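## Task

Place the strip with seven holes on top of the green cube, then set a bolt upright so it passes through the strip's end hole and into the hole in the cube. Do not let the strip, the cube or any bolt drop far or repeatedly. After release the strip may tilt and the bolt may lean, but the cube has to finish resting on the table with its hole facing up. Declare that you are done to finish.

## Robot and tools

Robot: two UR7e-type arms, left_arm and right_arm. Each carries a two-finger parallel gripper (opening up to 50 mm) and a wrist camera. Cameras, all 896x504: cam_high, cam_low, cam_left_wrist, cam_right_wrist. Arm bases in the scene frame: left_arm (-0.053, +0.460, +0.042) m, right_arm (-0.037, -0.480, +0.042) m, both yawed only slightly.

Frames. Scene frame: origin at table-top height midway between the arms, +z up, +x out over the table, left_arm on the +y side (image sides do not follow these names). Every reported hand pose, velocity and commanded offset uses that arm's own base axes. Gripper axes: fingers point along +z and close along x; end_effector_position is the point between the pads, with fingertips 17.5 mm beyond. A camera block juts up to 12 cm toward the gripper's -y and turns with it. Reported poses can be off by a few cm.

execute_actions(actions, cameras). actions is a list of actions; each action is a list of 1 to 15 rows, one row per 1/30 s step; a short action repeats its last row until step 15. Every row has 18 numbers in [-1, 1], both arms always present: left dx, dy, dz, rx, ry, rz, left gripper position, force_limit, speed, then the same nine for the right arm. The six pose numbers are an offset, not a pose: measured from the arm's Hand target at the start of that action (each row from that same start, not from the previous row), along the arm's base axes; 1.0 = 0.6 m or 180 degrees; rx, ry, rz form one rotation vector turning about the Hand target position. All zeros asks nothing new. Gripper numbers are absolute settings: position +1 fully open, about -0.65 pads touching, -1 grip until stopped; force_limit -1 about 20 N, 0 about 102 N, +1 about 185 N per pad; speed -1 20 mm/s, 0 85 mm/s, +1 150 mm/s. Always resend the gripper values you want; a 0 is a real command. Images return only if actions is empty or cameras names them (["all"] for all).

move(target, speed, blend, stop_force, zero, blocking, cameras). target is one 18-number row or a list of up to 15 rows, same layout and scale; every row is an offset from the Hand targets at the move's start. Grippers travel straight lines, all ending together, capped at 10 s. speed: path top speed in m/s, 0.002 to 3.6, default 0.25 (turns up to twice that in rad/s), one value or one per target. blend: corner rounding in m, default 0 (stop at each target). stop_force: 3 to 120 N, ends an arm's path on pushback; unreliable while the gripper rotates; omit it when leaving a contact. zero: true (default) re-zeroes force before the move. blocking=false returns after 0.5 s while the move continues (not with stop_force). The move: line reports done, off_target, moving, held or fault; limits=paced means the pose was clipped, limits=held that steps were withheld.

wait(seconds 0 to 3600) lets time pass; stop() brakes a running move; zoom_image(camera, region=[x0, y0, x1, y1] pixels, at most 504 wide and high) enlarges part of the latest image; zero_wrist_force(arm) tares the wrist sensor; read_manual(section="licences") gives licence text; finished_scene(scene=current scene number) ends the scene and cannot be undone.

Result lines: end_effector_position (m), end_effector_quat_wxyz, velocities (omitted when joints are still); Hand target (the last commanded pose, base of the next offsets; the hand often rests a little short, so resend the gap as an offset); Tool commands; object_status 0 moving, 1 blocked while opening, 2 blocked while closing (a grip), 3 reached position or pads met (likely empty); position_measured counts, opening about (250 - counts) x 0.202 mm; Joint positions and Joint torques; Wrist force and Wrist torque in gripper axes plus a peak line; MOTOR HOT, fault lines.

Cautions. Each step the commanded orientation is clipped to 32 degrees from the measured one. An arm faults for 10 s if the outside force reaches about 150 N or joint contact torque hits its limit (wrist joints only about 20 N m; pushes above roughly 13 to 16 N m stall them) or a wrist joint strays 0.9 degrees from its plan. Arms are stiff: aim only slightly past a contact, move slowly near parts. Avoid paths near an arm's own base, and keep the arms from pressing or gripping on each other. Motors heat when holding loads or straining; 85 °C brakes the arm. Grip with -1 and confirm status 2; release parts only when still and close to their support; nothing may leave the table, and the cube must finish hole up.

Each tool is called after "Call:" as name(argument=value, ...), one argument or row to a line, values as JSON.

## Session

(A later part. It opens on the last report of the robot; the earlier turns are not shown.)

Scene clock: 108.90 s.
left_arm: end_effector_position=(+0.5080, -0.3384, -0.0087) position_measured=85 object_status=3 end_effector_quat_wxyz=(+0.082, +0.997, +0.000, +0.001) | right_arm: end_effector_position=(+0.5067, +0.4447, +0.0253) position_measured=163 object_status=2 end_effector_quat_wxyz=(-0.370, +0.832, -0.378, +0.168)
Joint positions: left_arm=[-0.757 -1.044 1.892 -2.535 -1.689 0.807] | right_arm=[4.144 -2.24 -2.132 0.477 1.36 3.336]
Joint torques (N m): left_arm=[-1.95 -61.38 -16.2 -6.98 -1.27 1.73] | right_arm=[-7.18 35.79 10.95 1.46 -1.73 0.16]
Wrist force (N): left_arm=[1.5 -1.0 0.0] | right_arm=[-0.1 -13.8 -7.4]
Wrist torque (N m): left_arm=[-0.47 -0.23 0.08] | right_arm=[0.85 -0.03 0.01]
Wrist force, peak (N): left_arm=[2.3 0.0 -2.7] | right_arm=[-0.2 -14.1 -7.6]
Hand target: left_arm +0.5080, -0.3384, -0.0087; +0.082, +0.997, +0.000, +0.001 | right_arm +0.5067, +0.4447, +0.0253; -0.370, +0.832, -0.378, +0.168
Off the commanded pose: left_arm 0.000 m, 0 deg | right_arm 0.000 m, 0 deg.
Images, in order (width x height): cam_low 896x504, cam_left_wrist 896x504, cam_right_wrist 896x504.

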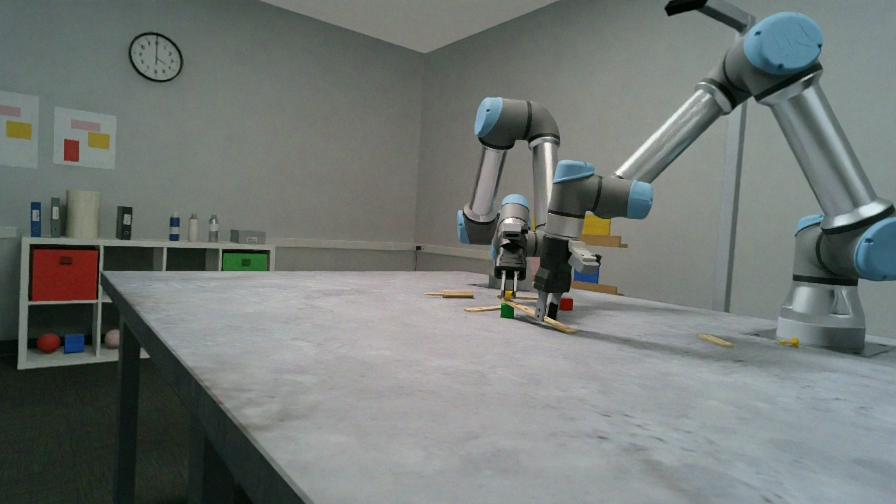

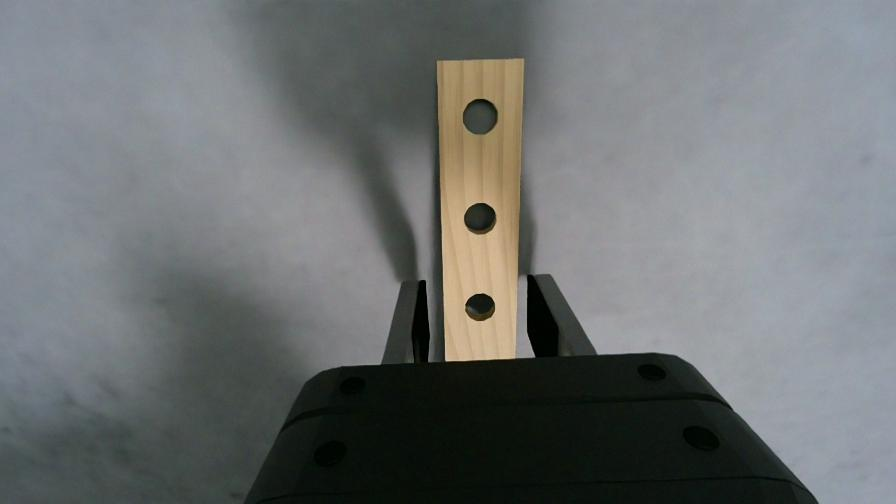

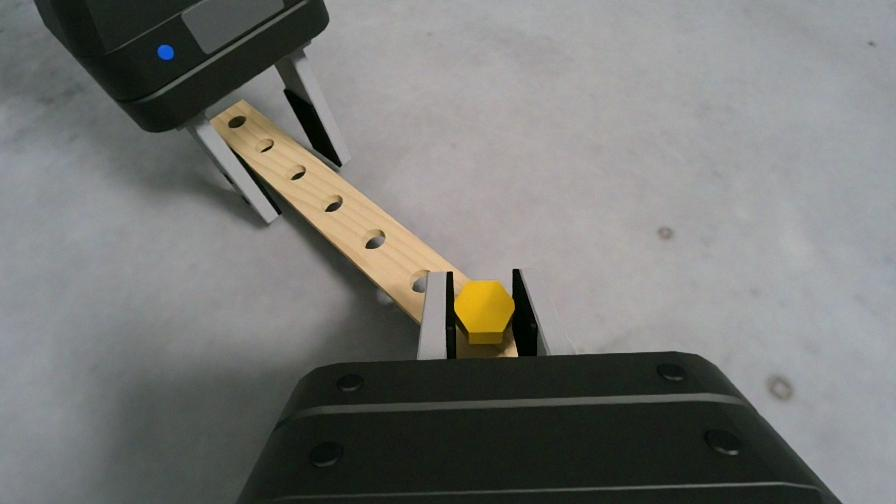

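Call:
move(
  target=[0,0.01,0.07,0,0,0,0.45,-0.6,-1,0,0,0.0015,0,0,0,-1,-0.6,-0.8],
  speed=0.06,
  cameras=["cam_right_wrist","cam_low"],
)

Call:
zoom_image(
  camera="cam_low",
  region=[480, 270, 540, 320],
)

Scene clock: 112.07 s.
left_arm: end_effector_position=(+0.5081, -0.3324, +0.0334) position_measured=85 object_status=3 end_effector_quat_wxyz=(+0.082, +0.997, +0.000, +0.001) | right_arm: end_effector_position=(+0.5067, +0.4447, +0.0262) position_measured=163 object_status=2 end_effector_quat_wxyz=(-0.370, +0.832, -0.378, +0.168)
Joint positions: left_arm=[-0.749 -1.124 1.877 -2.438 -1.69 0.815] | right_arm=[4.144 -2.238 -2.132 0.475 1.36 3.336]
Joint torques (N m): left_arm=[-3.31 -34.94 -20.08 -7.37 -2.97 -0.33] | right_arm=[-4.93 40.49 -1.96 -0.81 -1.51 -0.37]
Wrist force (N): left_arm=[1.4 -0.6 -0.2] | right_arm=[-0.8 -12.0 -5.6]
Wrist torque (N m): left_arm=[-0.40 -0.21 0.07] | right_arm=[0.86 -0.02 0.02]
Wrist force, peak (N): left_arm=[1.6 -1.5 0.8] | right_arm=[-0.2 -14.1 -7.6]
Hand target: left_arm +0.5080, -0.3324, +0.0333; +0.082, +0.997, +0.000, +0.001 | right_arm +0.5067, +0.4447, +0.0262; -0.370, +0.832, -0.378, +0.168
Off the commanded pose: left_arm 0.000 m, 0 deg | right_arm 0.000 m, 0 deg.
move: done
Images, in order (width x height): cam_low 896x504, cam_right_wrist 896x504.

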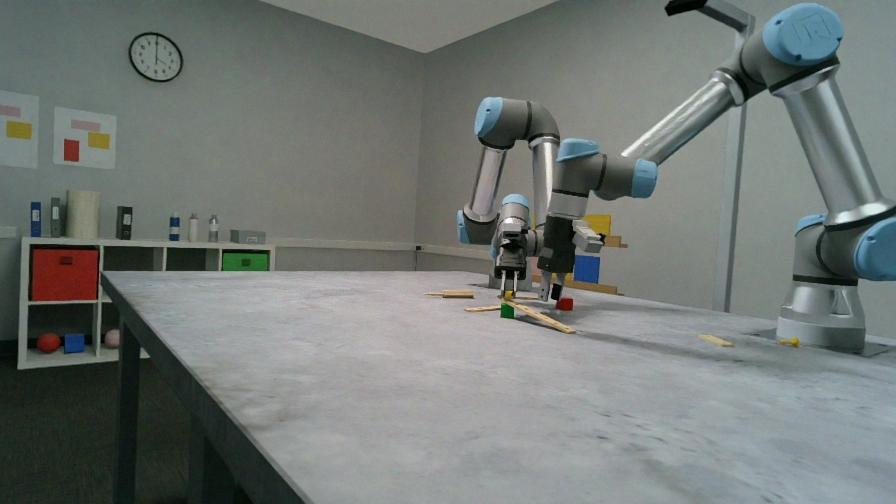

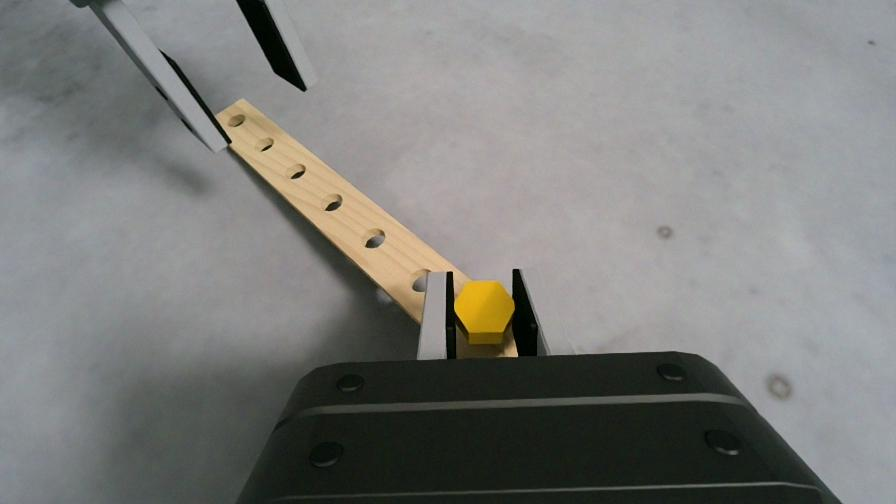

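Scaled by 8.400 from the camera's image (finer frame: 1280x720).

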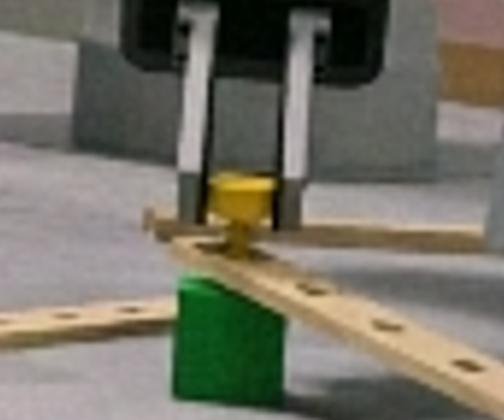

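Call:
execute_actions(
  actions=[
    [[0,0,0,0,0,0,0.45,-0.6,-1,0,0,0.0012,0,0,0,0.1,-0.6,-1]],
    [[0,0,0,0,0,0,0.45,-0.6,-1,0,0,0,0,0,0,0.1,-0.6,-1]],
  ],
  cameras=["cam_low","cam_right_wrist"],
)

Call:
zoom_image(
  camera="cam_low",
  region=[480, 270, 540, 320],
)

Call:
zoom_image(
  camera="cam_right_wrist",
  region=[380, 220, 580, 370],
)

Scene clock: 113.80 s.
left_arm: end_effector_position=(+0.5080, -0.3324, +0.0333) position_measured=85 object_status=3 end_effector_quat_wxyz=(+0.082, +0.997, +0.000, +0.001) | right_arm: end_effector_position=(+0.5067, +0.4447, +0.0270) position_measured=138 object_status=3 end_effector_quat_wxyz=(-0.370, +0.832, -0.378, +0.168)
Joint positions: left_arm=[-0.749 -1.124 1.877 -2.438 -1.69 0.815] | right_arm=[4.144 -2.236 -2.132 0.473 1.36 3.336]
Joint torques (N m): left_arm=[-8.96 -34.42 -18.64 -3.72 -0.93 -2.13] | right_arm=[-3.56 37.55 23.59 7.22 -1.49 -0.2]
Wrist force (N): left_arm=[1.9 -0.8 -0.2] | right_arm=[0.2 2.7 3.3]
Wrist torque (N m): left_arm=[-0.43 -0.28 0.08] | right_arm=[0.94 0.05 -0.04]
Wrist force, peak (N): left_arm=[1.9 -1.4 -0.3] | right_arm=[-0.5 -12.1 -5.7]
Hand target: left_arm +0.5080, -0.3324, +0.0333; +0.082, +0.997, +0.000, +0.001 | right_arm +0.5067, +0.4447, +0.0269; -0.370, +0.832, -0.378, +0.168
Off the commanded pose: left_arm 0.000 m, 0 deg | right_arm 0.000 m, 0 deg.

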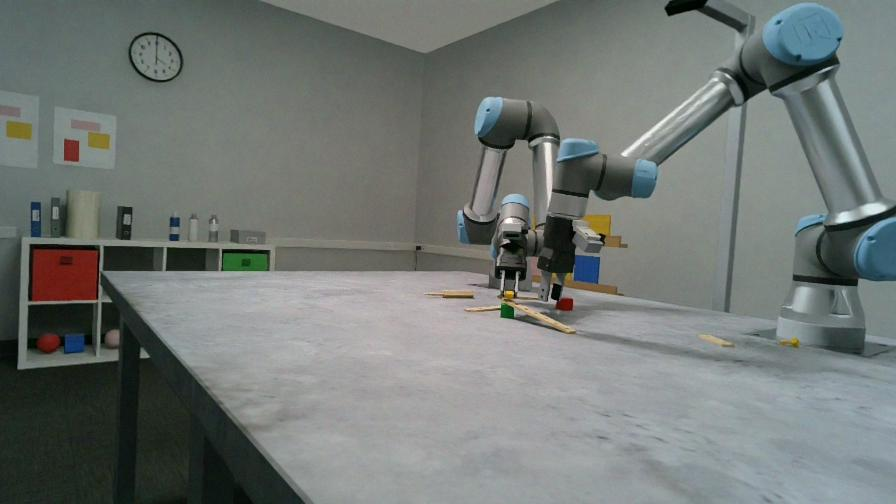

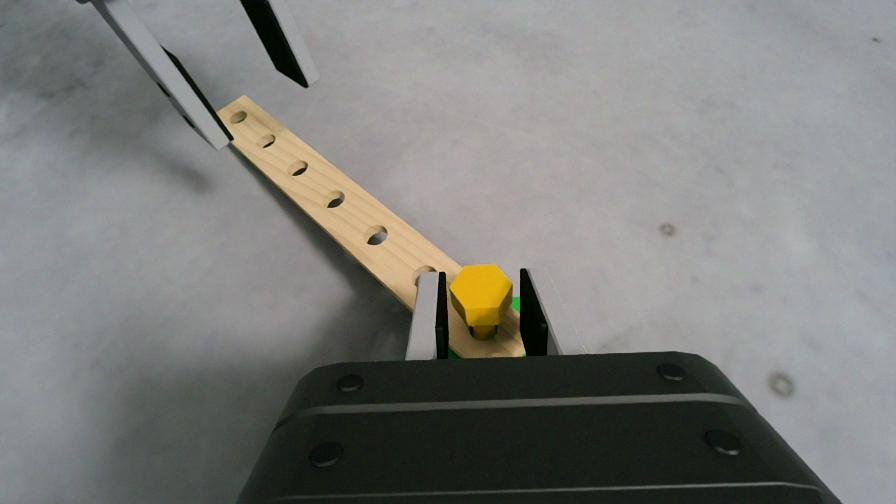

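Scaled by 8.400 from the camera's image (finer frame: 1280x720).

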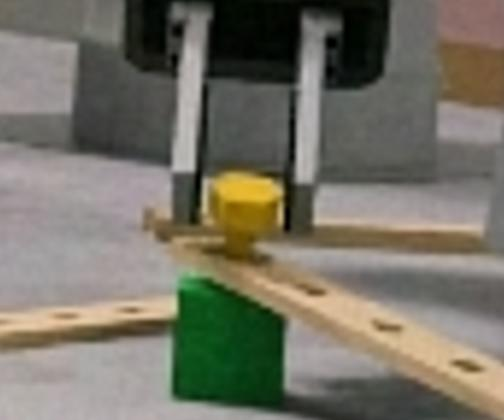

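Scaled by 2.520 from the camera's image (finer frame: 1280x720).

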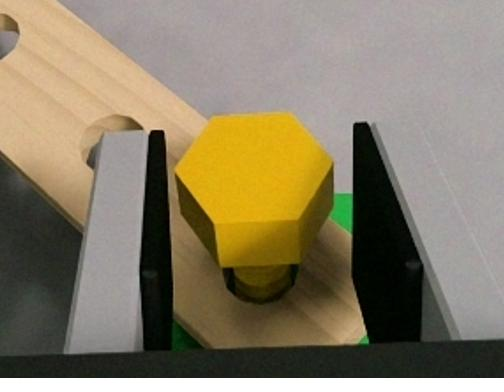

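Call:
execute_actions(
  actions=[
    [[0,0,0,0,0,0,0.45,-0.6,-1,0,0,0,0,0,0,0.7,-0.6,-1]],
  ],
)

Call:
move(
  target=[0,0.1,0.05,0,0,0,0.45,-0.6,-1,-0.0748,-0.065,0.0892,0,0,0,0.7,-0.6,-1],
  speed=0.1,
  cameras=["all"],
)

Call:
zoom_image(
  camera="cam_low",
  region=[480, 270, 540, 320],
)

Call:
zoom_image(
  camera="cam_right_wrist",
  region=[400, 150, 560, 270],
)

Scene clock: 115.50 s.
left_arm: end_effector_position=(+0.5080, -0.3324, +0.0333) position_measured=85 object_status=3 end_effector_quat_wxyz=(+0.082, +0.997, +0.000, +0.001) | right_arm: end_effector_position=(+0.5067, +0.4447, +0.0269) position_measured=48 object_status=0 end_effector_quat_wxyz=(-0.370, +0.832, -0.378, +0.168)
Joint positions: left_arm=[-0.749 -1.124 1.877 -2.438 -1.69 0.815] | right_arm=[4.144 -2.236 -2.132 0.473 1.36 3.336]
Joint torques (N m): left_arm=[-9.37 -34.05 -18.23 -1.87 1.07 -2] | right_arm=[-2.57 36.44 23.13 7.11 -1.4 -0.04]
Wrist force (N): left_arm=[1.6 -0.8 -0.1] | right_arm=[0.3 2.9 3.1]
Wrist torque (N m): left_arm=[-0.43 -0.24 0.08] | right_arm=[0.96 0.02 -0.04]
Wrist force, peak (N): left_arm=[1.7 -1.4 -0.4] | right_arm=[-0.1 3.0 3.4]
Hand target: left_arm +0.5080, -0.3324, +0.0333; +0.082, +0.997, +0.000, +0.001 | right_arm +0.5067, +0.4447, +0.0269; -0.370, +0.832, -0.378, +0.168
Off the commanded pose: left_arm 0.000 m, 0 deg | right_arm 0.000 m, 0 deg.

Scene clock: 116.73 s.
left_arm: end_effector_position=(+0.5079, -0.2723, +0.0633) position_measured=85 object_status=3 end_effector_quat_wxyz=(+0.082, +0.997, +0.000, +0.001) | right_arm: end_effector_position=(+0.4618, +0.4058, +0.0804) position_measured=48 object_status=3 end_effector_quat_wxyz=(-0.370, +0.832, -0.378, +0.168)
Joint positions: left_arm=[-0.667 -1.228 1.933 -2.38 -1.699 0.897] | right_arm=[4.186 -2.021 -2.307 0.426 1.33 3.365]
Joint torques (N m): left_arm=[-6.49 -33.09 -34.98 -7.5 -0.52 -1.57] | right_arm=[-9.45 41.17 16.65 7.25 1.74 -0.76]
Wrist force (N): left_arm=[1.7 -1.1 -0.1] | right_arm=[0.2 2.7 3.2]
Wrist torque (N m): left_arm=[-0.47 -0.26 0.07] | right_arm=[0.94 0.05 -0.02]
Wrist force, peak (N): left_arm=[1.6 -2.4 -0.9] | right_arm=[0.6 2.9 4.9]
Hand target: left_arm +0.5080, -0.2724, +0.0633; +0.082, +0.997, +0.000, +0.001 | right_arm +0.4618, +0.4057, +0.0805; -0.370, +0.832, -0.378, +0.168
Off the commanded pose: left_arm 0.000 m, 0 deg | right_arm 0.000 m, 0 deg.
move: done

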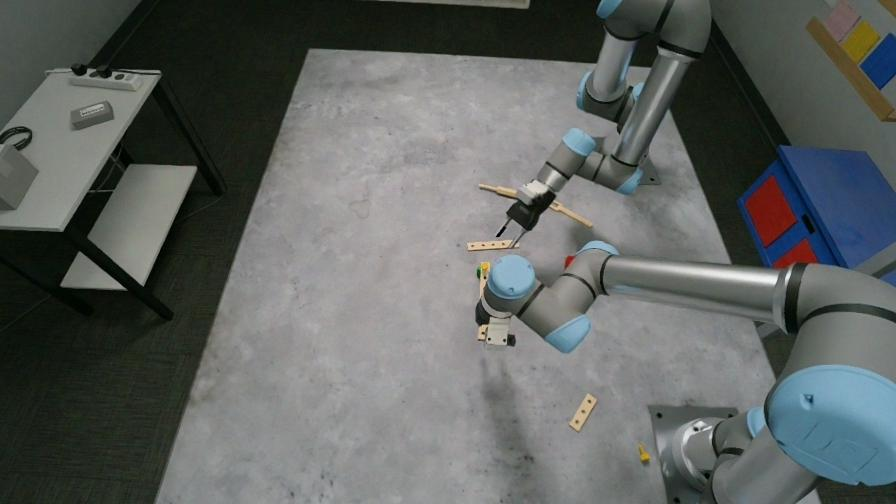

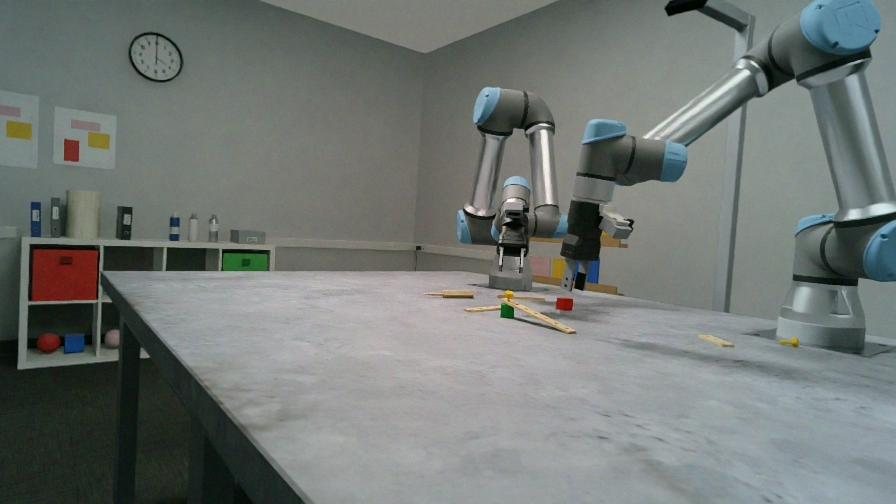

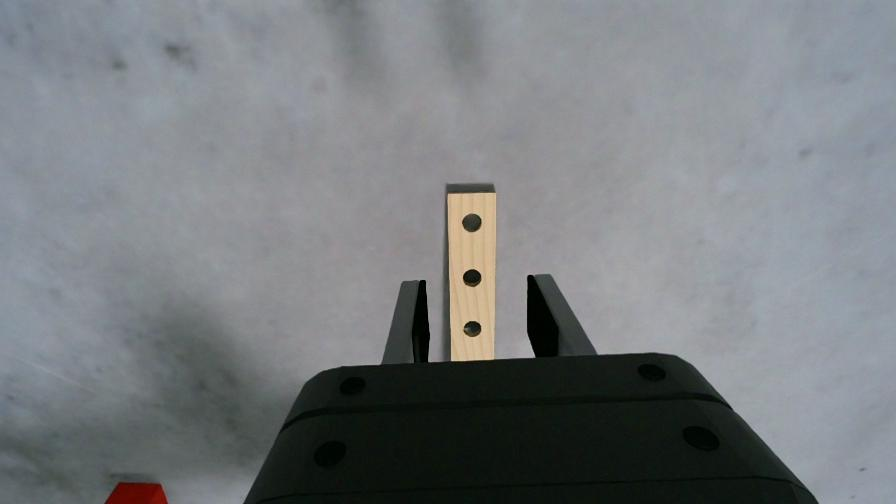

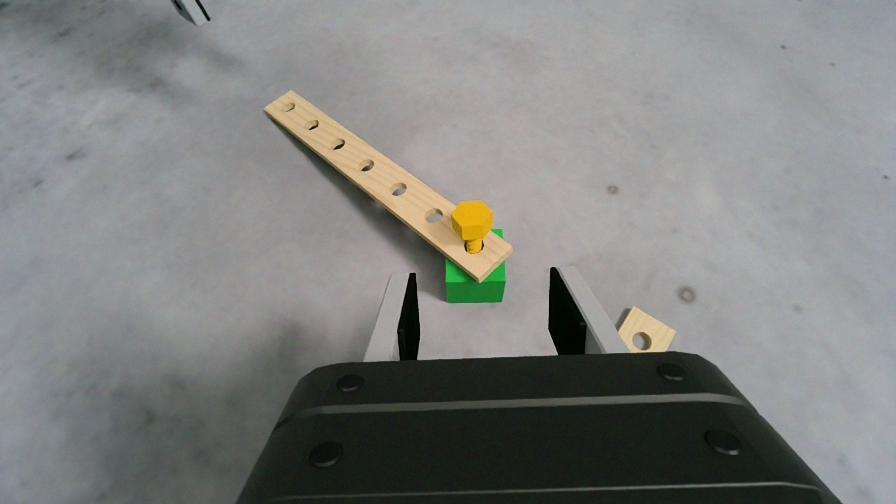

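Scaled by 8.400 from the camera's image (finer frame: 1280x720).

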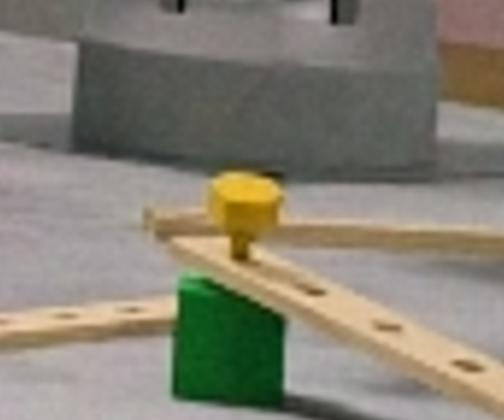

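Scaled by 3.150 from the camera's image (finer frame: 1280x720).

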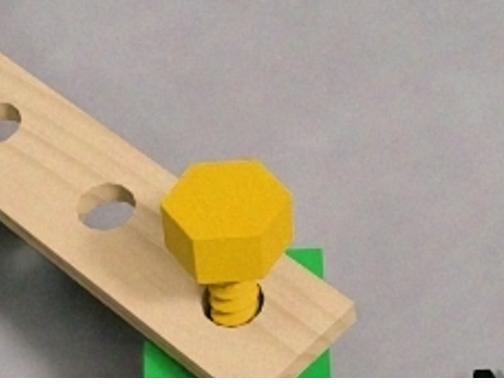

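Call:
finished_scene(
  scene=1,
)

The scene is finished: the task was done.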